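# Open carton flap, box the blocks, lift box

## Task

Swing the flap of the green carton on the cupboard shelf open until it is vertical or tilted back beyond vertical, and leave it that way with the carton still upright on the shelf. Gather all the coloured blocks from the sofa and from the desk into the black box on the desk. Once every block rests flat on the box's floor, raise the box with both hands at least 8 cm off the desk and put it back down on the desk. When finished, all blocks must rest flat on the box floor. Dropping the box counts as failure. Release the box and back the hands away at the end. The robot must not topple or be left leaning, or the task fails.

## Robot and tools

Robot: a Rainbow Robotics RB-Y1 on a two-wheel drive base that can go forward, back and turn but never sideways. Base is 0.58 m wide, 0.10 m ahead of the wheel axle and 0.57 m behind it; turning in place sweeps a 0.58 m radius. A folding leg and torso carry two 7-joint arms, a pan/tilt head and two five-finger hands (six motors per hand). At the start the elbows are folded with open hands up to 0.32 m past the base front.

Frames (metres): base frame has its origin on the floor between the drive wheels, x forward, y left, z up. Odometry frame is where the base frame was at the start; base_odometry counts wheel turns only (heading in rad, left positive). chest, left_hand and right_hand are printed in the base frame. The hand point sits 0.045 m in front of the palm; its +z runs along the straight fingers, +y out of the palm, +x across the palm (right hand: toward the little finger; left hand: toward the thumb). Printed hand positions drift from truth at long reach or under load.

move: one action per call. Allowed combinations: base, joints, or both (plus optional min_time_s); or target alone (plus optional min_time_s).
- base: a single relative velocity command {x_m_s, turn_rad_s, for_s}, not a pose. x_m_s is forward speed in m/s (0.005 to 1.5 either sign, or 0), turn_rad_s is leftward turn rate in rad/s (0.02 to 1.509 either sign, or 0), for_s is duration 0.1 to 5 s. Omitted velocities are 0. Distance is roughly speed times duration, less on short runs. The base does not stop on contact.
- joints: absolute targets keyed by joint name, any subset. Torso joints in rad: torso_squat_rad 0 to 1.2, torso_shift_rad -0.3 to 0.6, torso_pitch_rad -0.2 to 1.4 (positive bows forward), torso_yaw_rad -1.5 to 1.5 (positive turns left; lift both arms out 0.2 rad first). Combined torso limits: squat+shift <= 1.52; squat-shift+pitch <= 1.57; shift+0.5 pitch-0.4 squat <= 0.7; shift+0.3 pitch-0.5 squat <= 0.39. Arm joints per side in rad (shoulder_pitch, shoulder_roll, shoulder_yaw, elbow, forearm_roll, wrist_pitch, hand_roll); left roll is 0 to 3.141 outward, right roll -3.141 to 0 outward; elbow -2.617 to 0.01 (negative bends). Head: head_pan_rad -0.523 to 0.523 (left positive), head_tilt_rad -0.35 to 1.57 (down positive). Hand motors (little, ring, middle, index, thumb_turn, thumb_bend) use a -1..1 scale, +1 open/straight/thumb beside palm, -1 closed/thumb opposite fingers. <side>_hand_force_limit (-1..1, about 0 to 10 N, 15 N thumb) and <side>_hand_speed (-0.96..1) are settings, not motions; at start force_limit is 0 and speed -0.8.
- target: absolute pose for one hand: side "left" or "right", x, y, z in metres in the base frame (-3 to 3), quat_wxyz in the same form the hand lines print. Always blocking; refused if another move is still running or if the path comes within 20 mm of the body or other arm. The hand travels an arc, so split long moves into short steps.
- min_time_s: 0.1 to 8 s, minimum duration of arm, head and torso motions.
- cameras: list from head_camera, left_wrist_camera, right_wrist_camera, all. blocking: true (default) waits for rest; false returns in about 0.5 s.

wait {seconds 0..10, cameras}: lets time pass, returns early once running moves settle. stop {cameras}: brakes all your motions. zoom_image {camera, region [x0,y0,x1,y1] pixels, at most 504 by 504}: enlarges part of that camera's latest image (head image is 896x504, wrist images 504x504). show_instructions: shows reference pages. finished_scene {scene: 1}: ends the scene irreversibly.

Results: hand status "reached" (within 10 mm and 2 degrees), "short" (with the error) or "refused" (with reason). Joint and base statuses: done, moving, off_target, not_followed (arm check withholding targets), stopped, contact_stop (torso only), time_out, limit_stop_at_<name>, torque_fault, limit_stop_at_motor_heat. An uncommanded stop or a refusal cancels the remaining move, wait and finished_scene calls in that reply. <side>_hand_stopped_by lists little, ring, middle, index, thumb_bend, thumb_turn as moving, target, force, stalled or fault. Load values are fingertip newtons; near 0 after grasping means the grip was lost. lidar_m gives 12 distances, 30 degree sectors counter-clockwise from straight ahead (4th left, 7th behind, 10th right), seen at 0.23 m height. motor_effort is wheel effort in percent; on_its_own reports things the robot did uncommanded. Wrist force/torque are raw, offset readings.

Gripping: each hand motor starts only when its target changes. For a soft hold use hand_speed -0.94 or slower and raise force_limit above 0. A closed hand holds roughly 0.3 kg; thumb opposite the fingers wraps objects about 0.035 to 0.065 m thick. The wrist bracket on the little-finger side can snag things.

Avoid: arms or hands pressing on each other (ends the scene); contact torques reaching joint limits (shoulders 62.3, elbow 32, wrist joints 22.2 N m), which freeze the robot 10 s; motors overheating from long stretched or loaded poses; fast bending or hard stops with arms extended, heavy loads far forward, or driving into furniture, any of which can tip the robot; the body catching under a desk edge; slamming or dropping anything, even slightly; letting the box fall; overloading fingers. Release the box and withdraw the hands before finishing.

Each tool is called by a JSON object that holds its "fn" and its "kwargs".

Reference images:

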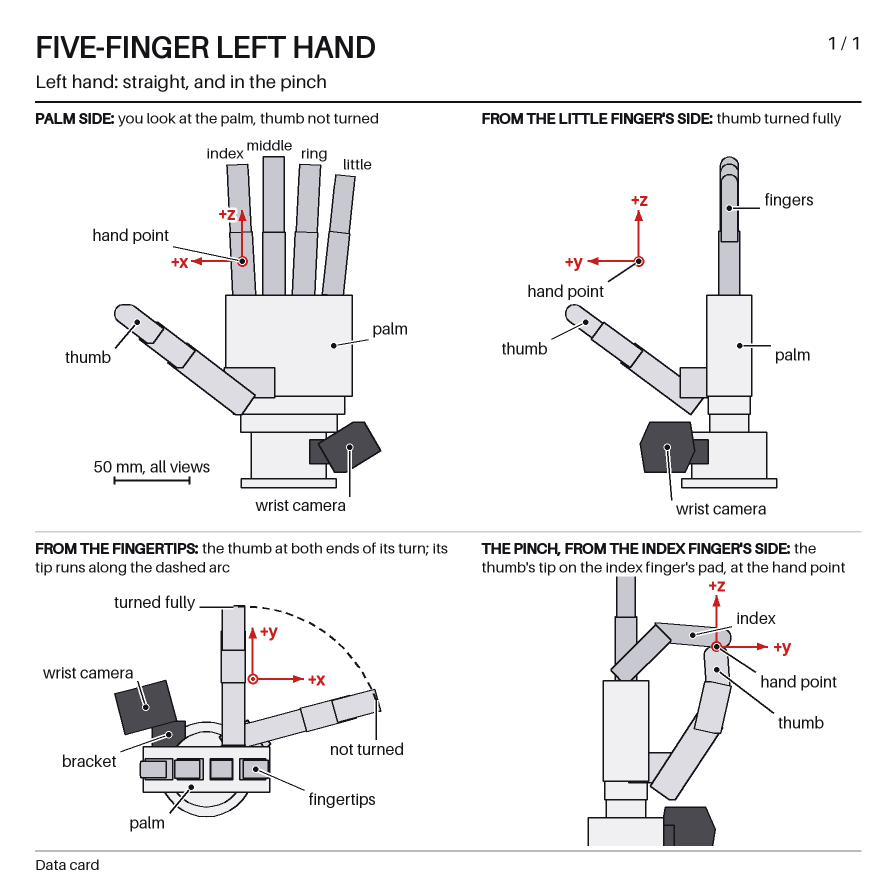

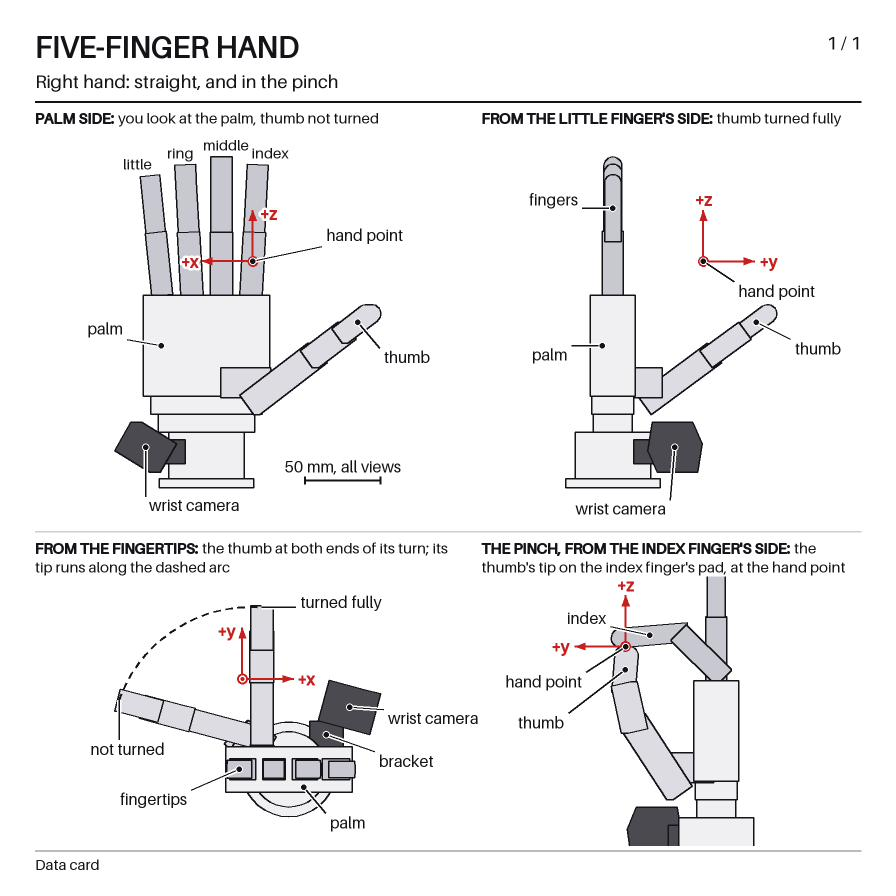

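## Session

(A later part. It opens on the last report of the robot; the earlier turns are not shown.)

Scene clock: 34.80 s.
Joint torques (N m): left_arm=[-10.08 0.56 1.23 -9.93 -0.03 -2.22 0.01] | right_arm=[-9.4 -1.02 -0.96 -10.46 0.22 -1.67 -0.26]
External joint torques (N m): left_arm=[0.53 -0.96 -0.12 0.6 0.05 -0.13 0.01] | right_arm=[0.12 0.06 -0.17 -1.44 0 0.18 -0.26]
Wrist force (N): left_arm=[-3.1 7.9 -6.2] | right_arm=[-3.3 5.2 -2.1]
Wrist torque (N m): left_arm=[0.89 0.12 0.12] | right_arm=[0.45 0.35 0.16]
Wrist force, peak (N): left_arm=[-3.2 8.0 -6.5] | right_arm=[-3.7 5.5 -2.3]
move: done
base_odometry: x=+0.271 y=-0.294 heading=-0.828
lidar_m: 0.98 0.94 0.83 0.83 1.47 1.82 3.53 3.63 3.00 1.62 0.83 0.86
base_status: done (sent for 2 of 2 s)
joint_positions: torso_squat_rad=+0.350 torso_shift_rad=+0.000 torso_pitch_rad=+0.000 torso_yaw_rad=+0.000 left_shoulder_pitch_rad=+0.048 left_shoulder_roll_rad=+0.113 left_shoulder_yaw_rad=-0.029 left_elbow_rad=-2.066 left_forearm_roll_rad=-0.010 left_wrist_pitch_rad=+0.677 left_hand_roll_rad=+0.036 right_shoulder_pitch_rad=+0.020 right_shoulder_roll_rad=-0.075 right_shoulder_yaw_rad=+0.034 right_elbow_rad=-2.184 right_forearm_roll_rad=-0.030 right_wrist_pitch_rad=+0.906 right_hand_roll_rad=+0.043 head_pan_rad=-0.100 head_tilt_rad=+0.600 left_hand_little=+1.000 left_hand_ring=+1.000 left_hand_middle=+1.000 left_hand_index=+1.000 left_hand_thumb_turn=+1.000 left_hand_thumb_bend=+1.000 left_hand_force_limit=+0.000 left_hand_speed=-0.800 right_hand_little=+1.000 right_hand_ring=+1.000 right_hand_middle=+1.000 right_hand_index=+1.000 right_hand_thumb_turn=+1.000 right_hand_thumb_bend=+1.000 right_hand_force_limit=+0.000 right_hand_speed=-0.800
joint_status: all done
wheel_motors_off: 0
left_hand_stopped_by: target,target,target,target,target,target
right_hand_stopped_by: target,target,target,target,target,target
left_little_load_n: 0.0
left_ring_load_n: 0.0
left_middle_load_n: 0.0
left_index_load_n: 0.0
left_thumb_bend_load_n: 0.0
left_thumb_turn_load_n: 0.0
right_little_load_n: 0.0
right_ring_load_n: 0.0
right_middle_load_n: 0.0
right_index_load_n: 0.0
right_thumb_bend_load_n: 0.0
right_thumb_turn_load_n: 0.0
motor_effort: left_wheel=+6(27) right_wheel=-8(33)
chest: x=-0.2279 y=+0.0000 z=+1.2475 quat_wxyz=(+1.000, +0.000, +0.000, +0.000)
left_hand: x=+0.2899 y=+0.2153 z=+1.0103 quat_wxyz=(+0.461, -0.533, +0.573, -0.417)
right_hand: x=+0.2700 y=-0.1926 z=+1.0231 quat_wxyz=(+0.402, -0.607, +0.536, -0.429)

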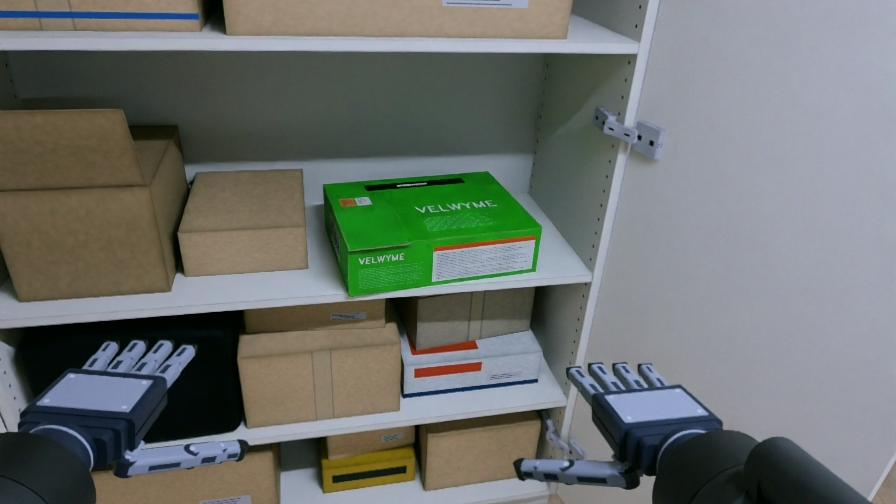

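{"fn": "move", "kwargs": {"joints": {"left_shoulder_pitch_rad": 0.2, "left_shoulder_roll_rad": 0.15, "left_shoulder_yaw_rad": 0, "left_elbow_rad": -0.3, "left_forearm_roll_rad": 0, "left_wrist_pitch_rad": 0, "left_hand_roll_rad": 1.57, "head_tilt_rad": 0.6, "head_pan_rad": -0.1}, "min_time_s": 3, "cameras": []}}

{"fn": "move", "kwargs": {"base": {"x_m_s": 0.1, "for_s": 1.6}, "cameras": ["head_camera"]}}

Scene clock: 41.10 s.
Joint torques (N m): left_arm=[1.53 3.18 2.37 0.09 0.23 -0.9 0.07] | right_arm=[-9.54 -1.22 -0.86 -10.5 0.25 -1.69 -0.35]
External joint torques (N m): left_arm=[-0.47 -1.35 1.79 0.1 0.2 -0.57 0.07] | right_arm=[-0.01 -0.14 -0.07 -1.48 0.02 0.17 -0.35]
Wrist force (N): left_arm=[-4.0 3.1 -1.7] | right_arm=[-3.3 5.3 -1.9]
Wrist torque (N m): left_arm=[0.32 0.31 0.37] | right_arm=[0.48 0.32 0.15]
Wrist force, peak (N): left_arm=[-3.0 8.0 -6.1] | right_arm=[-3.4 5.6 -2.0]
move: done
base_odometry: x=+0.271 y=-0.294 heading=-0.828
lidar_m: 0.98 0.94 0.84 0.82 1.47 1.83 3.52 3.62 2.99 1.60 0.81 0.86
base_status: not commanded
joint_positions: torso_squat_rad=+0.350 torso_shift_rad=+0.000 torso_pitch_rad=+0.000 torso_yaw_rad=+0.000 left_shoulder_pitch_rad=+0.200 left_shoulder_roll_rad=+0.150 left_shoulder_yaw_rad=+0.000 left_elbow_rad=-0.300 left_forearm_roll_rad=+0.000 left_wrist_pitch_rad=+0.000 left_hand_roll_rad=+1.570 right_shoulder_pitch_rad=+0.020 right_shoulder_roll_rad=-0.075 right_shoulder_yaw_rad=+0.034 right_elbow_rad=-2.184 right_forearm_roll_rad=-0.030 right_wrist_pitch_rad=+0.906 right_hand_roll_rad=+0.043 head_pan_rad=-0.100 head_tilt_rad=+0.600 left_hand_little=+1.000 left_hand_ring=+1.000 left_hand_middle=+1.000 left_hand_index=+1.000 left_hand_thumb_turn=+1.000 left_hand_thumb_bend=+1.000 left_hand_force_limit=+0.000 left_hand_speed=-0.800 right_hand_little=+1.000 right_hand_ring=+1.000 right_hand_middle=+1.000 right_hand_index=+1.000 right_hand_thumb_turn=+1.000 right_hand_thumb_bend=+1.000 right_hand_force_limit=+0.000 right_hand_speed=-0.800
joint_status: all done
wheel_motors_off: 0
left_hand_stopped_by: target,target,target,target,target,target
right_hand_stopped_by: target,target,target,target,target,target
left_little_load_n: 0.0
left_ring_load_n: 0.0
left_middle_load_n: 0.0
left_index_load_n: 0.0
left_thumb_bend_load_n: 0.0
left_thumb_turn_load_n: 0.0
right_little_load_n: 0.0
right_ring_load_n: 0.0
right_middle_load_n: 0.0
right_index_load_n: 0.0
right_thumb_bend_load_n: 0.0
right_thumb_turn_load_n: -0.5
motor_effort: left_wheel=+6(7) right_wheel=-8(8)
chest: x=-0.2279 y=+0.0000 z=+1.2475 quat_wxyz=(+1.000, +0.000, +0.000, +0.000)
left_hand: x=-0.1941 y=+0.2851 z=+0.5214 quat_wxyz=(+0.078, -0.995, -0.015, -0.053)
right_hand: x=+0.2700 y=-0.1926 z=+1.0231 quat_wxyz=(+0.402, -0.607, +0.536, -0.429)

Scene clock: 43.30 s.
Joint torques (N m): left_arm=[1.55 3.42 2.18 0.06 0.26 -0.74 0.15] | right_arm=[-9.5 -1.07 -0.99 -10.59 0.23 -1.67 -0.33]
External joint torques (N m): left_arm=[-0.45 -1.11 1.61 0.07 0.24 -0.4 0.15] | right_arm=[0.03 0.01 -0.19 -1.57 0.01 0.18 -0.32]
Wrist force (N): left_arm=[-4.0 3.1 -1.5] | right_arm=[-3.3 5.3 -1.8]
Wrist torque (N m): left_arm=[0.29 0.32 0.35] | right_arm=[0.47 0.33 0.15]
Wrist force, peak (N): left_arm=[-4.5 3.2 -1.6] | right_arm=[-3.5 5.6 -2.4]
move: done
base_odometry: x=+0.379 y=-0.412 heading=-0.827
lidar_m: 0.82 0.78 0.83 0.80 1.49 1.85 3.57 3.79 3.06 1.56 0.74 0.80
base_status: done (sent for 1.6 of 1.6 s)
joint_positions: torso_squat_rad=+0.350 torso_shift_rad=+0.000 torso_pitch_rad=+0.000 torso_yaw_rad=+0.000 left_shoulder_pitch_rad=+0.200 left_shoulder_roll_rad=+0.150 left_shoulder_yaw_rad=+0.000 left_elbow_rad=-0.300 left_forearm_roll_rad=+0.000 left_wrist_pitch_rad=+0.000 left_hand_roll_rad=+1.570 right_shoulder_pitch_rad=+0.020 right_shoulder_roll_rad=-0.075 right_shoulder_yaw_rad=+0.034 right_elbow_rad=-2.184 right_forearm_roll_rad=-0.030 right_wrist_pitch_rad=+0.906 right_hand_roll_rad=+0.043 head_pan_rad=-0.100 head_tilt_rad=+0.600 left_hand_little=+1.000 left_hand_ring=+1.000 left_hand_middle=+1.000 left_hand_index=+1.000 left_hand_thumb_turn=+1.000 left_hand_thumb_bend=+1.000 left_hand_force_limit=+0.000 left_hand_speed=-0.800 right_hand_little=+1.000 right_hand_ring=+1.000 right_hand_middle=+1.000 right_hand_index=+1.000 right_hand_thumb_turn=+1.000 right_hand_thumb_bend=+1.000 right_hand_force_limit=+0.000 right_hand_speed=-0.800
joint_status: not commanded
wheel_motors_off: 0
left_hand_stopped_by: target,target,target,target,target,target
right_hand_stopped_by: target,target,target,target,target,target
left_little_load_n: 0.5
left_ring_load_n: 0.0
left_middle_load_n: 0.0
left_index_load_n: 0.0
left_thumb_bend_load_n: 0.0
left_thumb_turn_load_n: 0.0
right_little_load_n: 0.0
right_ring_load_n: 0.0
right_middle_load_n: 0.0
right_index_load_n: -0.5
right_thumb_bend_load_n: 0.0
right_thumb_turn_load_n: -0.5
motor_effort: left_wheel=+7(25) right_wheel=-10(22)
chest: x=-0.2279 y=+0.0000 z=+1.2475 quat_wxyz=(+1.000, +0.000, +0.000, +0.000)
left_hand: x=-0.1941 y=+0.2851 z=+0.5214 quat_wxyz=(+0.078, -0.995, -0.015, -0.053)
right_hand: x=+0.2700 y=-0.1926 z=+1.0230 quat_wxyz=(+0.402, -0.607, +0.536, -0.429)

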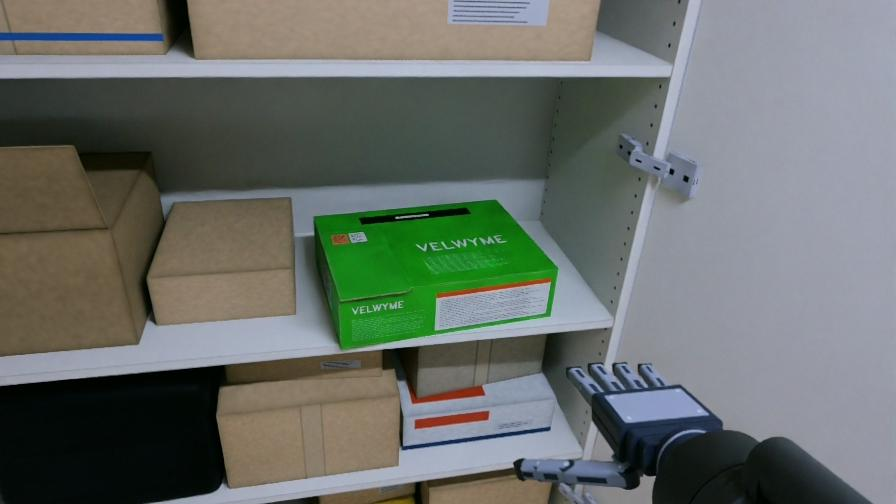

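{"fn": "move", "kwargs": {"joints": {"torso_squat_rad": 0.8, "head_pan_rad": 0.0, "head_tilt_rad": 0.5}, "cameras": ["head_camera"]}}

Scene clock: 48.07 s.
Joint torques (N m): left_arm=[1.63 3.37 2.33 0.04 0.36 -0.86 0.04] | right_arm=[-9.76 -1.24 -0.78 -10.53 0.19 -1.72 -0.22]
External joint torques (N m): left_arm=[-0.36 -1.16 1.75 0.05 0.34 -0.52 0.04] | right_arm=[-0.23 -0.16 0.01 -1.51 -0.03 0.14 -0.22]
Wrist force (N): left_arm=[-4.2 3.1 -1.8] | right_arm=[-3.0 5.6 -1.8]
Wrist torque (N m): left_arm=[0.33 0.33 0.35] | right_arm=[0.55 0.28 0.17]
Wrist force, peak (N): left_arm=[-4.2 3.2 -1.8] | right_arm=[-3.2 6.2 -1.9]
move: done
base_odometry: x=+0.379 y=-0.412 heading=-0.827
lidar_m: 0.81 0.79 0.81 0.80 1.50 1.85 3.58 3.79 3.06 1.57 0.73 0.79
base_status: not commanded
joint_positions: torso_squat_rad=+0.800 torso_shift_rad=+0.000 torso_pitch_rad=+0.000 torso_yaw_rad=+0.000 left_shoulder_pitch_rad=+0.200 left_shoulder_roll_rad=+0.150 left_shoulder_yaw_rad=+0.000 left_elbow_rad=-0.300 left_forearm_roll_rad=+0.000 left_wrist_pitch_rad=+0.000 left_hand_roll_rad=+1.570 right_shoulder_pitch_rad=+0.020 right_shoulder_roll_rad=-0.075 right_shoulder_yaw_rad=+0.034 right_elbow_rad=-2.184 right_forearm_roll_rad=-0.030 right_wrist_pitch_rad=+0.906 right_hand_roll_rad=+0.043 head_pan_rad=+0.000 head_tilt_rad=+0.500 left_hand_little=+1.000 left_hand_ring=+1.000 left_hand_middle=+1.000 left_hand_index=+1.000 left_hand_thumb_turn=+1.000 left_hand_thumb_bend=+1.000 left_hand_force_limit=+0.000 left_hand_speed=-0.800 right_hand_little=+1.000 right_hand_ring=+1.000 right_hand_middle=+1.000 right_hand_index=+1.000 right_hand_thumb_turn=+1.000 right_hand_thumb_bend=+1.000 right_hand_force_limit=+0.000 right_hand_speed=-0.800
joint_status: all done
wheel_motors_off: 0
left_hand_stopped_by: target,target,target,target,target,target
right_hand_stopped_by: target,target,target,target,target,target
left_little_load_n: 0.0
left_ring_load_n: 0.0
left_middle_load_n: 0.0
left_index_load_n: 0.0
left_thumb_bend_load_n: 0.0
left_thumb_turn_load_n: 0.0
right_little_load_n: 0.0
right_ring_load_n: 0.0
right_middle_load_n: 0.0
right_index_load_n: 0.0
right_thumb_bend_load_n: 0.0
right_thumb_turn_load_n: -0.5
motor_effort: left_wheel=+6(7) right_wheel=-8(10)
chest: x=-0.2280 y=+0.0000 z=+1.0776 quat_wxyz=(+1.000, +0.000, +0.000, +0.000)
left_hand: x=-0.1941 y=+0.2851 z=+0.3515 quat_wxyz=(+0.078, -0.995, -0.015, -0.053)
right_hand: x=+0.2699 y=-0.1925 z=+0.8533 quat_wxyz=(+0.402, -0.607, +0.536, -0.429)

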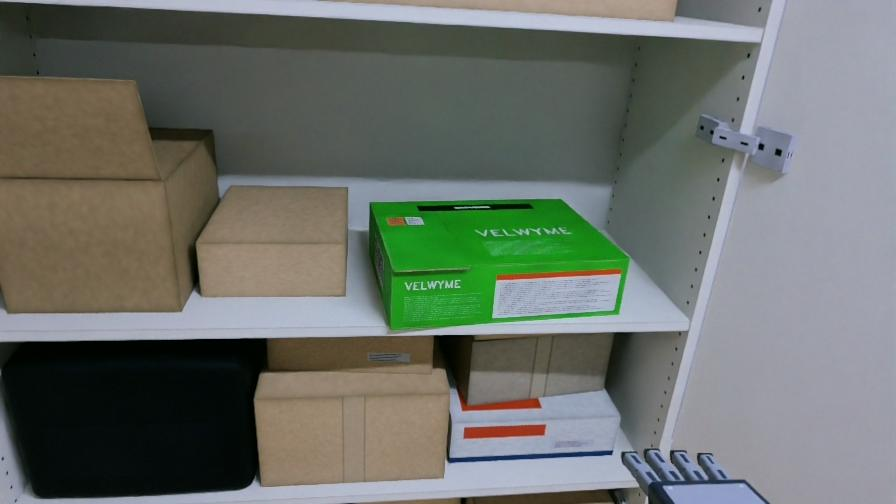

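{"fn": "move", "kwargs": {"base": {"x_m_s": 0.1, "for_s": 2.5}, "cameras": ["head_camera", "right_wrist_camera"]}}

Scene clock: 52.87 s.
Joint torques (N m): left_arm=[1.55 3.4 2.55 0.02 0.36 -0.78 0.1] | right_arm=[-9.83 -1.31 -0.94 -10.55 0.16 -1.68 -0.32]
External joint torques (N m): left_arm=[-0.45 -1.13 1.97 0.02 0.33 -0.45 0.09] | right_arm=[-0.3 -0.22 -0.15 -1.53 -0.07 0.17 -0.32]
Wrist force (N): left_arm=[-4.2 3.1 -1.6] | right_arm=[-2.8 5.4 -1.7]
Wrist torque (N m): left_arm=[0.31 0.33 0.34] | right_arm=[0.49 0.25 0.19]
Wrist force, peak (N): left_arm=[-4.7 3.1 -1.9] | right_arm=[-3.4 5.9 -2.0]
move: done
base_odometry: x=+0.548 y=-0.596 heading=-0.827
lidar_m: 0.57 0.55 0.65 0.78 0.85 1.90 3.69 4.03 1.69 0.65 0.63 0.60
base_status: done (sent for 2.5 of 2.5 s)
joint_positions: torso_squat_rad=+0.800 torso_shift_rad=+0.000 torso_pitch_rad=+0.000 torso_yaw_rad=+0.000 left_shoulder_pitch_rad=+0.200 left_shoulder_roll_rad=+0.150 left_shoulder_yaw_rad=+0.000 left_elbow_rad=-0.300 left_forearm_roll_rad=+0.000 left_wrist_pitch_rad=+0.000 left_hand_roll_rad=+1.570 right_shoulder_pitch_rad=+0.020 right_shoulder_roll_rad=-0.075 right_shoulder_yaw_rad=+0.034 right_elbow_rad=-2.184 right_forearm_roll_rad=-0.030 right_wrist_pitch_rad=+0.906 right_hand_roll_rad=+0.043 head_pan_rad=+0.000 head_tilt_rad=+0.500 left_hand_little=+1.000 left_hand_ring=+1.000 left_hand_middle=+1.000 left_hand_index=+1.000 left_hand_thumb_turn=+1.000 left_hand_thumb_bend=+1.000 left_hand_force_limit=+0.000 left_hand_speed=-0.800 right_hand_little=+1.000 right_hand_ring=+1.000 right_hand_middle=+1.000 right_hand_index=+1.000 right_hand_thumb_turn=+1.000 right_hand_thumb_bend=+1.000 right_hand_force_limit=+0.000 right_hand_speed=-0.800
joint_status: not commanded
wheel_motors_off: 0
left_hand_stopped_by: target,target,target,target,target,target
right_hand_stopped_by: target,target,target,target,target,target
left_little_load_n: 0.0
left_ring_load_n: 0.0
left_middle_load_n: 0.0
left_index_load_n: 0.0
left_thumb_bend_load_n: 0.0
left_thumb_turn_load_n: 0.0
right_little_load_n: 0.0
right_ring_load_n: 0.0
right_middle_load_n: 0.0
right_index_load_n: 0.0
right_thumb_bend_load_n: 0.0
right_thumb_turn_load_n: 0.0
motor_effort: left_wheel=+6(26) right_wheel=-9(22)
chest: x=-0.2279 y=+0.0000 z=+1.0776 quat_wxyz=(+1.000, +0.000, +0.000, +0.000)
left_hand: x=-0.1941 y=+0.2851 z=+0.3515 quat_wxyz=(+0.078, -0.995, -0.015, -0.053)
right_hand: x=+0.2700 y=-0.1925 z=+0.8532 quat_wxyz=(+0.402, -0.607, +0.536, -0.429)

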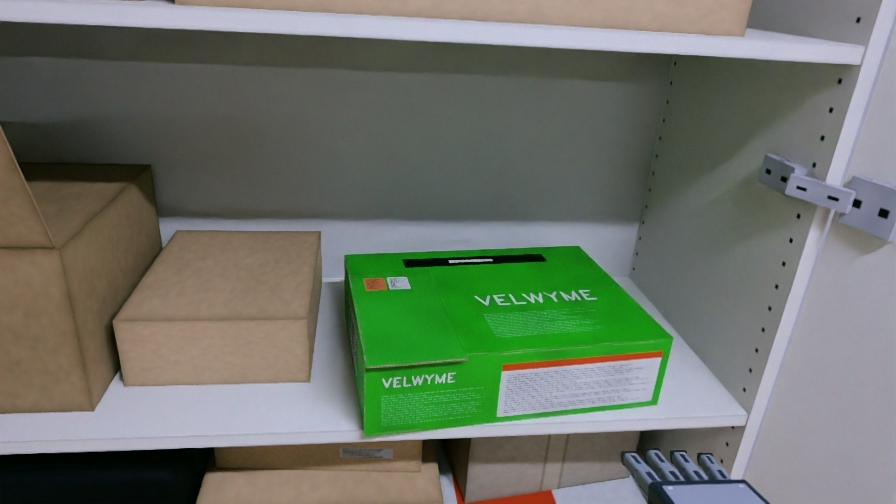

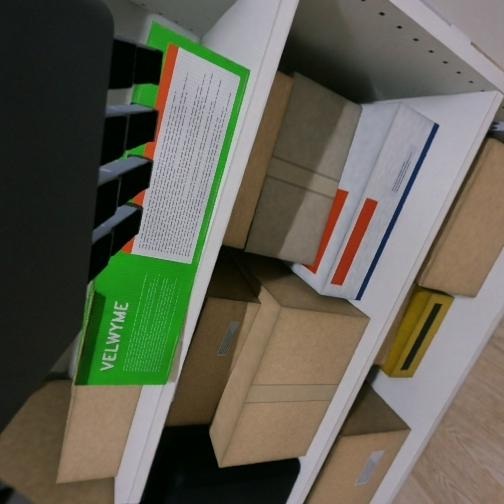

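{"fn": "move", "kwargs": {"target": {"side": "right", "x": 0.25, "y": -0.1, "z": 0.80, "quat_wxyz": [0.5, 0.5, 0.5, 0.5]}, "min_time_s": 4, "cameras": ["head_camera", "right_wrist_camera"]}}

Scene clock: 54.93 s.
Joint torques (N m): left_arm=[1.37 3.32 2.35 0.04 0.29 -0.72 0.25] | right_arm=[-9.99 -1.11 -0.89 -10.39 0.18 -1.66 -0.32]
External joint torques (N m): left_arm=[-0.63 -1.2 1.77 0.05 0.26 -0.39 0.25] | right_arm=[-0.46 -0.03 -0.1 -1.37 -0.05 0.19 -0.31]
Wrist force (N): left_arm=[-4.3 3.1 -1.8] | right_arm=[-3.1 5.4 -1.7]
Wrist torque (N m): left_arm=[0.33 0.35 0.34] | right_arm=[0.49 0.28 0.15]
Wrist force, peak (N): left_arm=[-4.2 3.3 -1.7] | right_arm=[-3.4 5.8 -1.8]
move: refused
base_odometry: x=+0.548 y=-0.596 heading=-0.827
lidar_m: 0.57 0.55 0.65 0.78 0.85 1.91 3.69 4.04 1.69 0.65 0.63 0.59
base_status: not commanded
joint_positions: torso_squat_rad=+0.800 torso_shift_rad=+0.000 torso_pitch_rad=+0.000 torso_yaw_rad=+0.000 left_shoulder_pitch_rad=+0.200 left_shoulder_roll_rad=+0.150 left_shoulder_yaw_rad=+0.000 left_elbow_rad=-0.300 left_forearm_roll_rad=+0.000 left_wrist_pitch_rad=+0.000 left_hand_roll_rad=+1.570 right_shoulder_pitch_rad=+0.020 right_shoulder_roll_rad=-0.075 right_shoulder_yaw_rad=+0.034 right_elbow_rad=-2.184 right_forearm_roll_rad=-0.030 right_wrist_pitch_rad=+0.906 right_hand_roll_rad=+0.043 head_pan_rad=+0.000 head_tilt_rad=+0.500 left_hand_little=+1.000 left_hand_ring=+1.000 left_hand_middle=+1.000 left_hand_index=+1.000 left_hand_thumb_turn=+1.000 left_hand_thumb_bend=+1.000 left_hand_force_limit=+0.000 left_hand_speed=-0.800 right_hand_little=+1.000 right_hand_ring=+1.000 right_hand_middle=+1.000 right_hand_index=+1.000 right_hand_thumb_turn=+1.000 right_hand_thumb_bend=+1.000 right_hand_force_limit=+0.000 right_hand_speed=-0.800
joint_status: not commanded
wheel_motors_off: 0
left_hand_stopped_by: target,target,target,target,target,target
right_hand_stopped_by: target,target,target,target,target,target
left_little_load_n: 0.0
left_ring_load_n: -0.5
left_middle_load_n: 0.0
left_index_load_n: 0.0
left_thumb_bend_load_n: 0.0
left_thumb_turn_load_n: 0.0
right_little_load_n: 0.0
right_ring_load_n: 0.0
right_middle_load_n: 0.0
right_index_load_n: 0.0
right_thumb_bend_load_n: 0.0
right_thumb_turn_load_n: 0.0
motor_effort: left_wheel=+6(7) right_wheel=-9(9)
chest: x=-0.2279 y=+0.0000 z=+1.0776 quat_wxyz=(+1.000, +0.000, +0.000, +0.000)
left_hand: x=-0.1941 y=+0.2851 z=+0.3515 quat_wxyz=(+0.078, -0.995, -0.015, -0.053)
right_hand: x=+0.2700 y=-0.1925 z=+0.8532 quat_wxyz=(+0.402, -0.607, +0.536, -0.429)
right_hand_status: refused: the posture found for that pose touches the leg. Nothing moved. The solve starts from where the arm stands: from another posture it may find a clear one.

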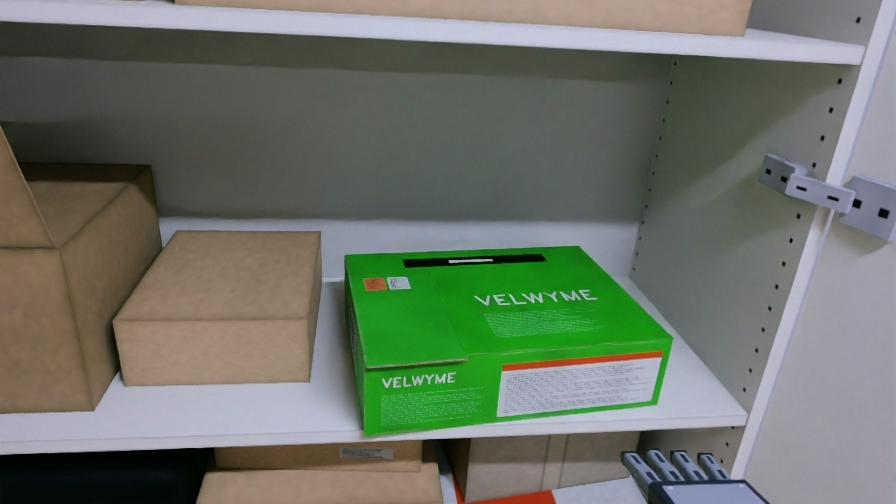

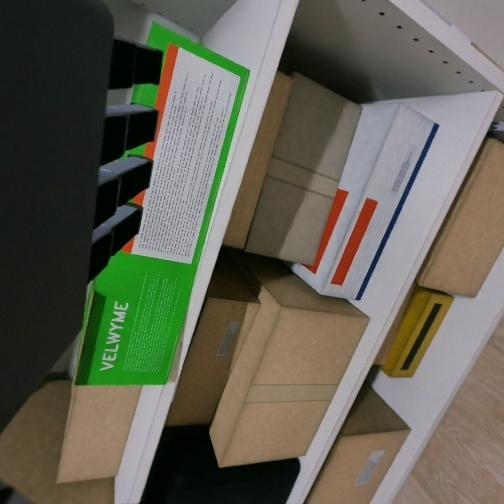

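{"fn": "zoom_image", "kwargs": {"camera": "head_camera", "region": [330, 320, 500, 440]}}

{"fn": "zoom_image", "kwargs": {"camera": "right_wrist_camera", "region": [60, 240, 240, 420]}}

Scaled by 2.965 from the camera's image (finer frame: 1280x720).

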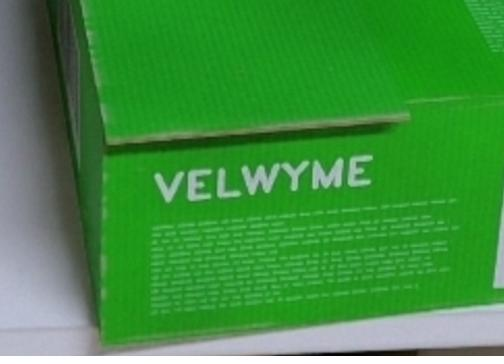

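Scaled by 2.800 from the camera's image (finer frame: 720x720).

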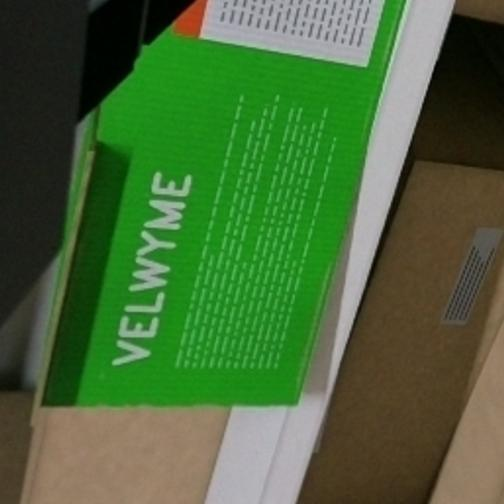

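{"fn": "zoom_image", "kwargs": {"camera": "head_camera", "region": [330, 235, 530, 375]}}

Scaled by 2.520 from the camera's image (finer frame: 1280x720).

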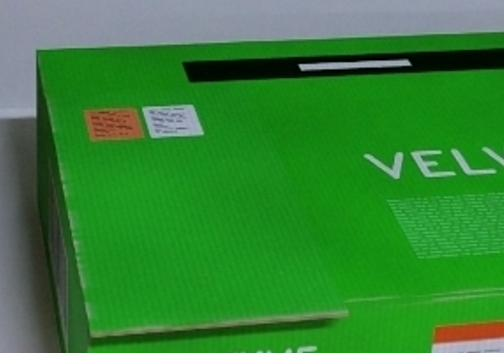

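{"fn": "move", "kwargs": {"joints": {"torso_squat_rad": 0.4, "head_tilt_rad": 0.6}, "cameras": []}}

{"fn": "move", "kwargs": {"joints": {"torso_pitch_rad": 0.5, "head_tilt_rad": 0.3}, "cameras": ["head_camera", "right_wrist_camera"]}}

Scene clock: 58.87 s.
Joint torques (N m): left_arm=[1.23 3.32 2.51 0.18 0.38 -0.82 0.11] | right_arm=[-9.64 -1.34 -0.83 -10.45 0.28 -1.65 -0.27]
External joint torques (N m): left_arm=[-0.77 -1.21 1.93 0.19 0.36 -0.49 0.11] | right_arm=[-0.12 -0.25 -0.04 -1.43 0.05 0.2 -0.27]
Wrist force (N): left_arm=[-4.1 3.2 -1.7] | right_arm=[-3.5 5.1 -2.0]
Wrist torque (N m): left_arm=[0.33 0.32 0.36] | right_arm=[0.42 0.37 0.14]
Wrist force, peak (N): left_arm=[-4.3 3.2 -1.7] | right_arm=[-3.4 6.0 -1.9]
move: done
base_odometry: x=+0.548 y=-0.596 heading=-0.827
lidar_m: 0.56 0.56 0.64 0.78 0.84 1.89 3.69 4.05 1.69 0.66 0.64 0.60
base_status: not commanded
joint_positions: torso_squat_rad=+0.400 torso_shift_rad=+0.000 torso_pitch_rad=+0.000 torso_yaw_rad=+0.000 left_shoulder_pitch_rad=+0.200 left_shoulder_roll_rad=+0.150 left_shoulder_yaw_rad=+0.000 left_elbow_rad=-0.300 left_forearm_roll_rad=+0.000 left_wrist_pitch_rad=+0.000 left_hand_roll_rad=+1.570 right_shoulder_pitch_rad=+0.020 right_shoulder_roll_rad=-0.075 right_shoulder_yaw_rad=+0.034 right_elbow_rad=-2.184 right_forearm_roll_rad=-0.030 right_wrist_pitch_rad=+0.906 right_hand_roll_rad=+0.043 head_pan_rad=+0.000 head_tilt_rad=+0.600 left_hand_little=+1.000 left_hand_ring=+1.000 left_hand_middle=+1.000 left_hand_index=+1.000 left_hand_thumb_turn=+1.000 left_hand_thumb_bend=+1.000 left_hand_force_limit=+0.000 left_hand_speed=-0.800 right_hand_little=+1.000 right_hand_ring=+1.000 right_hand_middle=+1.000 right_hand_index=+1.000 right_hand_thumb_turn=+1.000 right_hand_thumb_bend=+1.000 right_hand_force_limit=+0.000 right_hand_speed=-0.800
joint_status: all done
wheel_motors_off: 0
left_hand_stopped_by: target,target,target,target,target,target
right_hand_stopped_by: target,target,target,target,target,target
left_little_load_n: 0.0
left_ring_load_n: 0.0
left_middle_load_n: 0.0
left_index_load_n: 0.0
left_thumb_bend_load_n: 0.0
left_thumb_turn_load_n: 0.0
right_little_load_n: 0.0
right_ring_load_n: 0.0
right_middle_load_n: 0.0
right_index_load_n: 0.0
right_thumb_bend_load_n: 0.0
right_thumb_turn_load_n: 0.0
motor_effort: left_wheel=+6(7) right_wheel=-8(9)
chest: x=-0.2279 y=+0.0000 z=+1.2347 quat_wxyz=(+1.000, +0.000, +0.000, +0.000)
left_hand: x=-0.1941 y=+0.2851 z=+0.5085 quat_wxyz=(+0.078, -0.995, -0.015, -0.053)
right_hand: x=+0.2700 y=-0.1926 z=+1.0102 quat_wxyz=(+0.402, -0.607, +0.536, -0.429)

Scene clock: 61.30 s.
Joint torques (N m): left_arm=[13.79 3.26 2.51 5.28 0.27 0.27 0.07] | right_arm=[-2.19 -1.18 -0.58 -10.62 0.17 -1.26 -0.34]
External joint torques (N m): left_arm=[-1.78 -1.26 1.91 0.01 0.3 -0.45 0.08] | right_arm=[-0.59 -0.19 0.13 -1.35 -0.04 0.09 -0.34]
Wrist force (N): left_arm=[-1.4 3.2 -2.0] | right_arm=[-2.8 4.1 0.5]
Wrist torque (N m): left_arm=[0.35 0.11 0.49] | right_arm=[0.29 0.19 0.15]
Wrist force, peak (N): left_arm=[-4.0 3.1 -1.7] | right_arm=[-3.3 5.5 -1.9]
move: done
base_odometry: x=+0.548 y=-0.596 heading=-0.827
lidar_m: 0.56 0.56 0.63 0.79 0.83 1.91 3.70 4.05 1.68 0.65 0.63 0.60
base_status: not commanded
joint_positions: torso_squat_rad=+0.400 torso_shift_rad=+0.000 torso_pitch_rad=+0.500 torso_yaw_rad=+0.000 left_shoulder_pitch_rad=+0.200 left_shoulder_roll_rad=+0.150 left_shoulder_yaw_rad=+0.000 left_elbow_rad=-0.300 left_forearm_roll_rad=+0.000 left_wrist_pitch_rad=+0.000 left_hand_roll_rad=+1.570 right_shoulder_pitch_rad=+0.020 right_shoulder_roll_rad=-0.075 right_shoulder_yaw_rad=+0.034 right_elbow_rad=-2.184 right_forearm_roll_rad=-0.030 right_wrist_pitch_rad=+0.906 right_hand_roll_rad=+0.043 head_pan_rad=+0.000 head_tilt_rad=+0.300 left_hand_little=+1.000 left_hand_ring=+1.000 left_hand_middle=+1.000 left_hand_index=+1.000 left_hand_thumb_turn=+1.000 left_hand_thumb_bend=+1.000 left_hand_force_limit=+0.000 left_hand_speed=-0.800 right_hand_little=+1.000 right_hand_ring=+1.000 right_hand_middle=+1.000 right_hand_index=+1.000 right_hand_thumb_turn=+1.000 right_hand_thumb_bend=+1.000 right_hand_force_limit=+0.000 right_hand_speed=-0.800
joint_status: all done
wheel_motors_off: 0
left_hand_stopped_by: target,target,target,target,target,target
right_hand_stopped_by: target,target,target,target,target,target
left_little_load_n: 0.0
left_ring_load_n: 0.0
left_middle_load_n: 0.0
left_index_load_n: 0.0
left_thumb_bend_load_n: 0.0
left_thumb_turn_load_n: 0.0
right_little_load_n: 0.0
right_ring_load_n: 0.0
right_middle_load_n: 0.0
right_index_load_n: 0.0
right_thumb_bend_load_n: 0.0
right_thumb_turn_load_n: -0.5
motor_effort: left_wheel=+6(7) right_wheel=-8(9)
chest: x=-0.0796 y=+0.0000 z=+1.1968 quat_wxyz=(+0.969, +0.000, +0.247, +0.000)
left_hand: x=-0.3981 y=+0.2851 z=+0.5434 quat_wxyz=(+0.079, -0.978, +0.005, +0.195)
right_hand: x=+0.2498 y=-0.1925 z=+0.7611 quat_wxyz=(+0.257, -0.694, +0.618, -0.265)

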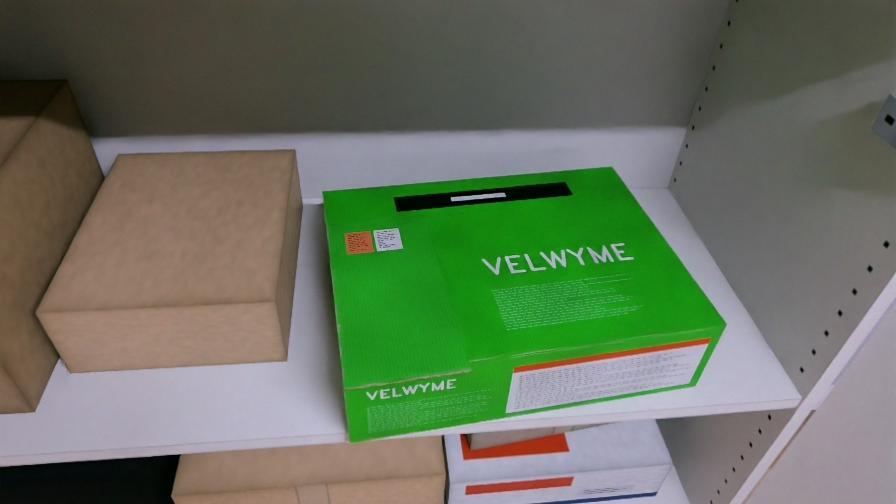

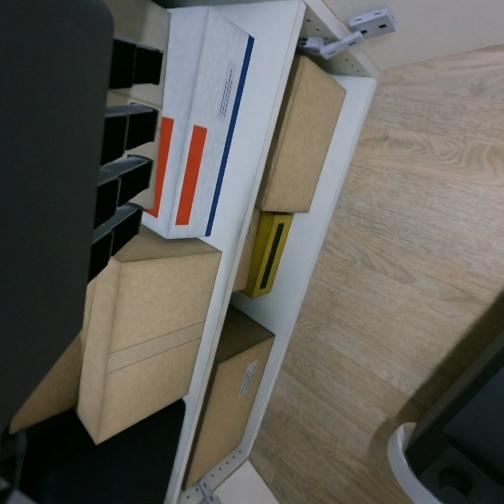

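{"fn": "zoom_image", "kwargs": {"camera": "head_camera", "region": [310, 150, 530, 400]}}

{"fn": "zoom_image", "kwargs": {"camera": "head_camera", "region": [320, 310, 500, 410]}}

Scaled by 2.016 from the camera's image (finer frame: 1280x720).

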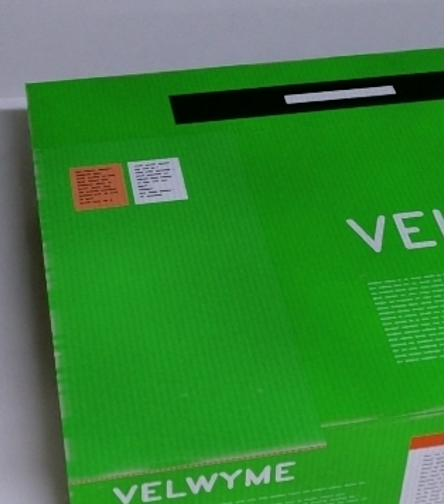

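Scaled by 2.800 from the camera's image (finer frame: 1280x720).

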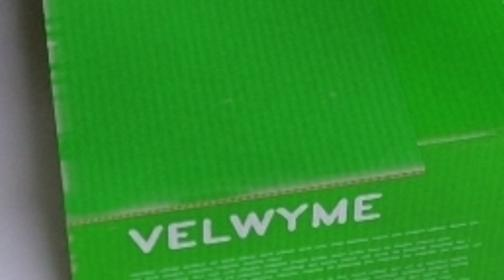

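{"fn": "move", "kwargs": {"target": {"side": "right", "x": 0.28, "y": -0.05, "z": 0.95, "quat_wxyz": [0.4476, 0.4476, 0.5474, 0.5474]}, "min_time_s": 4, "cameras": ["head_camera", "right_wrist_camera"]}}

Scene clock: 67.97 s.
Joint torques (N m): left_arm=[14.02 3.44 2.21 5.26 0.25 0.3 0.07] | right_arm=[-4.89 -0.3 -0.25 -8.14 1.84 0.94 -0.16]
External joint torques (N m): left_arm=[-1.55 -1.07 1.61 0 0.27 -0.42 0.07] | right_arm=[-1.16 -1.37 1.34 -0.48 0.13 0.28 -0.16]
Wrist force (N): left_arm=[-1.5 3.3 -2.0] | right_arm=[-2.7 -5.3 -4.0]
Wrist torque (N m): left_arm=[0.36 0.15 0.47] | right_arm=[-0.07 0.28 0.04]
Wrist force, peak (N): left_arm=[-1.5 3.3 -2.1] | right_arm=[-6.1 -4.0 -1.9]
move: done
base_odometry: x=+0.548 y=-0.596 heading=-0.827
lidar_m: 0.58 0.55 0.62 0.78 0.84 1.91 3.70 4.02 1.68 0.64 0.63 0.60
base_status: not commanded
joint_positions: torso_squat_rad=+0.400 torso_shift_rad=+0.000 torso_pitch_rad=+0.500 torso_yaw_rad=+0.000 left_shoulder_pitch_rad=+0.200 left_shoulder_roll_rad=+0.150 left_shoulder_yaw_rad=+0.000 left_elbow_rad=-0.300 left_forearm_roll_rad=+0.000 left_wrist_pitch_rad=+0.000 left_hand_roll_rad=+1.570 right_shoulder_pitch_rad=-0.487 right_shoulder_roll_rad=-0.463 right_shoulder_yaw_rad=+1.287 right_elbow_rad=-1.651 right_forearm_roll_rad=+1.598 right_wrist_pitch_rad=+1.264 right_hand_roll_rad=+1.220 head_pan_rad=+0.000 head_tilt_rad=+0.300 left_hand_little=+1.000 left_hand_ring=+1.000 left_hand_middle=+1.000 left_hand_index=+1.000 left_hand_thumb_turn=+1.000 left_hand_thumb_bend=+1.000 left_hand_force_limit=+0.000 left_hand_speed=-0.800 right_hand_little=+1.000 right_hand_ring=+1.000 right_hand_middle=+1.000 right_hand_index=+1.000 right_hand_thumb_turn=+1.000 right_hand_thumb_bend=+1.000 right_hand_force_limit=+0.000 right_hand_speed=-0.800
joint_status: all done
wheel_motors_off: 0
left_hand_stopped_by: target,target,target,target,target,target
right_hand_stopped_by: target,target,target,target,target,target
left_little_load_n: 0.0
left_ring_load_n: 0.0
left_middle_load_n: 0.0
left_index_load_n: 0.0
left_thumb_bend_load_n: 0.0
left_thumb_turn_load_n: 0.0
right_little_load_n: 0.0
right_ring_load_n: 0.0
right_middle_load_n: 0.0
right_index_load_n: 0.0
right_thumb_bend_load_n: -0.5
right_thumb_turn_load_n: 0.0
motor_effort: left_wheel=+7(7) right_wheel=-8(8)
chest: x=-0.0796 y=+0.0000 z=+1.1968 quat_wxyz=(+0.969, +0.000, +0.247, +0.000)
left_hand: x=-0.3981 y=+0.2851 z=+0.5434 quat_wxyz=(+0.079, -0.978, +0.005, +0.195)
right_hand: x=+0.2800 y=-0.0500 z=+0.9500 quat_wxyz=(-0.448, -0.448, -0.547, -0.547)
right_hand_status: reached (checked arc that bows 45 mm and turns the hand up to 180 deg, planned for 4.0 s): 0 mm and 0.0 deg off.

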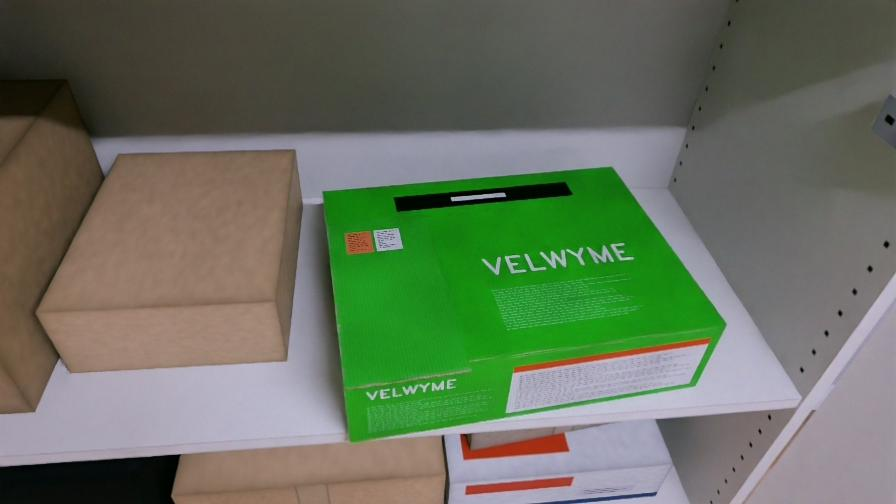

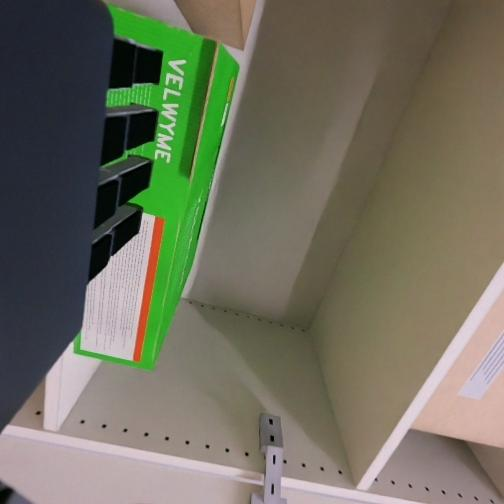

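{"fn": "move", "kwargs": {"joints": {"head_tilt_rad": 0.6}, "cameras": ["head_camera"]}}

Scene clock: 69.27 s.
Joint torques (N m): left_arm=[14.12 3.17 2.37 5.43 0.3 0.23 0.05] | right_arm=[-5.02 -0.2 -0.31 -8.03 1.8 1.01 -0.16]
External joint torques (N m): left_arm=[-1.45 -1.34 1.77 0.17 0.32 -0.5 0.06] | right_arm=[-1.29 -1.27 1.28 -0.36 0.09 0.34 -0.16]
Wrist force (N): left_arm=[-1.3 3.1 -2.0] | right_arm=[-2.8 -5.3 -3.3]
Wrist torque (N m): left_arm=[0.33 0.11 0.49] | right_arm=[-0.12 0.27 0.03]
Wrist force, peak (N): left_arm=[-1.4 3.3 -2.1] | right_arm=[-2.8 -5.7 -3.4]
move: done
base_odometry: x=+0.548 y=-0.596 heading=-0.827
lidar_m: 0.57 0.56 0.64 0.78 0.84 1.92 3.68 4.05 1.69 0.65 0.61 0.59
base_status: not commanded
joint_positions: torso_squat_rad=+0.400 torso_shift_rad=+0.000 torso_pitch_rad=+0.500 torso_yaw_rad=+0.000 left_shoulder_pitch_rad=+0.200 left_shoulder_roll_rad=+0.150 left_shoulder_yaw_rad=+0.000 left_elbow_rad=-0.300 left_forearm_roll_rad=+0.000 left_wrist_pitch_rad=+0.000 left_hand_roll_rad=+1.570 right_shoulder_pitch_rad=-0.487 right_shoulder_roll_rad=-0.463 right_shoulder_yaw_rad=+1.287 right_elbow_rad=-1.651 right_forearm_roll_rad=+1.598 right_wrist_pitch_rad=+1.264 right_hand_roll_rad=+1.220 head_pan_rad=+0.000 head_tilt_rad=+0.600 left_hand_little=+1.000 left_hand_ring=+1.000 left_hand_middle=+1.000 left_hand_index=+1.000 left_hand_thumb_turn=+1.000 left_hand_thumb_bend=+1.000 left_hand_force_limit=+0.000 left_hand_speed=-0.800 right_hand_little=+1.000 right_hand_ring=+1.000 right_hand_middle=+1.000 right_hand_index=+1.000 right_hand_thumb_turn=+1.000 right_hand_thumb_bend=+1.000 right_hand_force_limit=+0.000 right_hand_speed=-0.800
joint_status: all done
wheel_motors_off: 0
left_hand_stopped_by: target,target,target,target,target,target
right_hand_stopped_by: target,target,target,target,target,target
left_little_load_n: 0.0
left_ring_load_n: 0.0
left_middle_load_n: 0.0
left_index_load_n: 0.0
left_thumb_bend_load_n: 0.0
left_thumb_turn_load_n: 0.0
right_little_load_n: 0.0
right_ring_load_n: 0.0
right_middle_load_n: 0.0
right_index_load_n: 0.0
right_thumb_bend_load_n: 0.0
right_thumb_turn_load_n: 0.0
motor_effort: left_wheel=+7(7) right_wheel=-8(8)
chest: x=-0.0796 y=+0.0000 z=+1.1968 quat_wxyz=(+0.969, +0.000, +0.247, +0.000)
left_hand: x=-0.3981 y=+0.2851 z=+0.5434 quat_wxyz=(+0.079, -0.978, +0.005, +0.195)
right_hand: x=+0.2800 y=-0.0500 z=+0.9500 quat_wxyz=(-0.448, -0.448, -0.547, -0.547)

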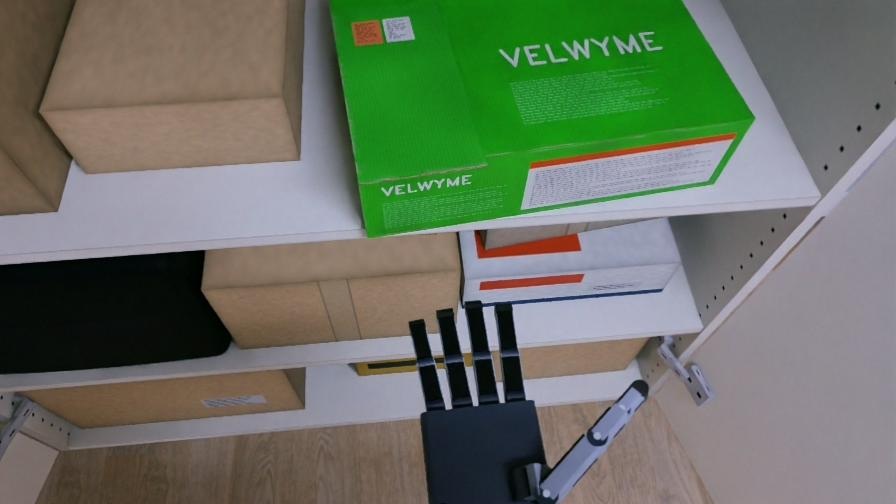

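{"fn": "move", "kwargs": {"target": {"side": "right", "x": 0.36, "y": -0.02, "z": 0.92, "quat_wxyz": [0.4476, 0.4476, 0.5474, 0.5474]}, "min_time_s": 2, "cameras": ["head_camera", "right_wrist_camera"]}}

Scene clock: 73.20 s.
Joint torques (N m): left_arm=[14.12 3.51 2.31 5.16 0.25 0.27 0.06] | right_arm=[-8.87 3.92 -4.36 -7.49 1.38 0.73 -0.48]
External joint torques (N m): left_arm=[-1.46 -1.01 1.7 -0.11 0.27 -0.46 0.06] | right_arm=[-1 1.53 -1.75 -0.41 -0.14 -0.18 -0.48]
Wrist force (N): left_arm=[-1.5 3.2 -2.1] | right_arm=[-2.3 -5.6 -3.6]
Wrist torque (N m): left_arm=[0.35 0.13 0.48] | right_arm=[-0.13 0.18 -0.11]
Wrist force, peak (N): left_arm=[-1.4 3.3 -2.2] | right_arm=[-2.2 -5.7 -4.0]
move: done
base_odometry: x=+0.548 y=-0.596 heading=-0.827
lidar_m: 0.57 0.56 0.64 0.78 0.84 1.90 3.70 4.04 1.69 0.63 0.61 0.58
base_status: not commanded
joint_positions: torso_squat_rad=+0.400 torso_shift_rad=+0.000 torso_pitch_rad=+0.500 torso_yaw_rad=+0.000 left_shoulder_pitch_rad=+0.200 left_shoulder_roll_rad=+0.150 left_shoulder_yaw_rad=+0.000 left_elbow_rad=-0.300 left_forearm_roll_rad=+0.000 left_wrist_pitch_rad=+0.000 left_hand_roll_rad=+1.570 right_shoulder_pitch_rad=-0.680 right_shoulder_roll_rad=-0.312 right_shoulder_yaw_rad=+1.201 right_elbow_rad=-1.313 right_forearm_roll_rad=+1.520 right_wrist_pitch_rad=+1.157 right_hand_roll_rad=+1.082 head_pan_rad=+0.000 head_tilt_rad=+0.600 left_hand_little=+1.000 left_hand_ring=+1.000 left_hand_middle=+1.000 left_hand_index=+1.000 left_hand_thumb_turn=+1.000 left_hand_thumb_bend=+1.000 left_hand_force_limit=+0.000 left_hand_speed=-0.800 right_hand_little=+1.000 right_hand_ring=+1.000 right_hand_middle=+1.000 right_hand_index=+1.000 right_hand_thumb_turn=+1.000 right_hand_thumb_bend=+1.000 right_hand_force_limit=+0.000 right_hand_speed=-0.800
joint_status: all done
wheel_motors_off: 0
left_hand_stopped_by: target,target,target,target,target,target
right_hand_stopped_by: target,target,target,target,target,target
left_little_load_n: 0.0
left_ring_load_n: 0.0
left_middle_load_n: 0.0
left_index_load_n: 0.0
left_thumb_bend_load_n: 0.0
left_thumb_turn_load_n: 0.0
right_little_load_n: 0.5
right_ring_load_n: 0.0
right_middle_load_n: 0.0
right_index_load_n: 0.0
right_thumb_bend_load_n: 0.0
right_thumb_turn_load_n: 0.0
motor_effort: left_wheel=+6(7) right_wheel=-8(8)
chest: x=-0.0796 y=+0.0000 z=+1.1968 quat_wxyz=(+0.969, +0.000, +0.247, +0.000)
left_hand: x=-0.3981 y=+0.2851 z=+0.5434 quat_wxyz=(+0.079, -0.978, +0.005, +0.195)
right_hand: x=+0.3597 y=-0.0201 z=+0.9200 quat_wxyz=(-0.447, -0.448, -0.548, -0.547)
right_hand_status: reached (checked arc that bows 8 mm and turns the hand up to 2 deg, planned for 2.0 s): 0 mm and 0.2 deg off.

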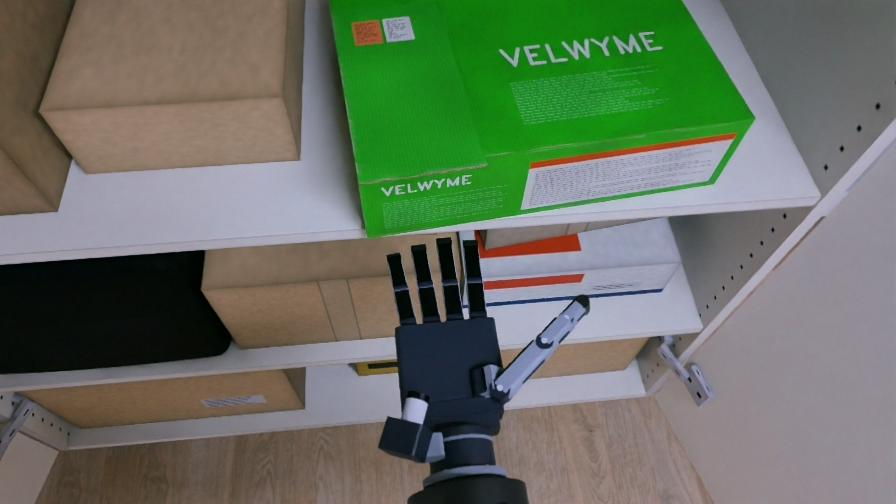

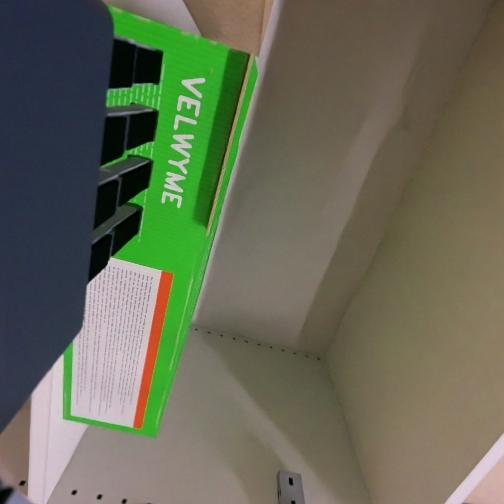

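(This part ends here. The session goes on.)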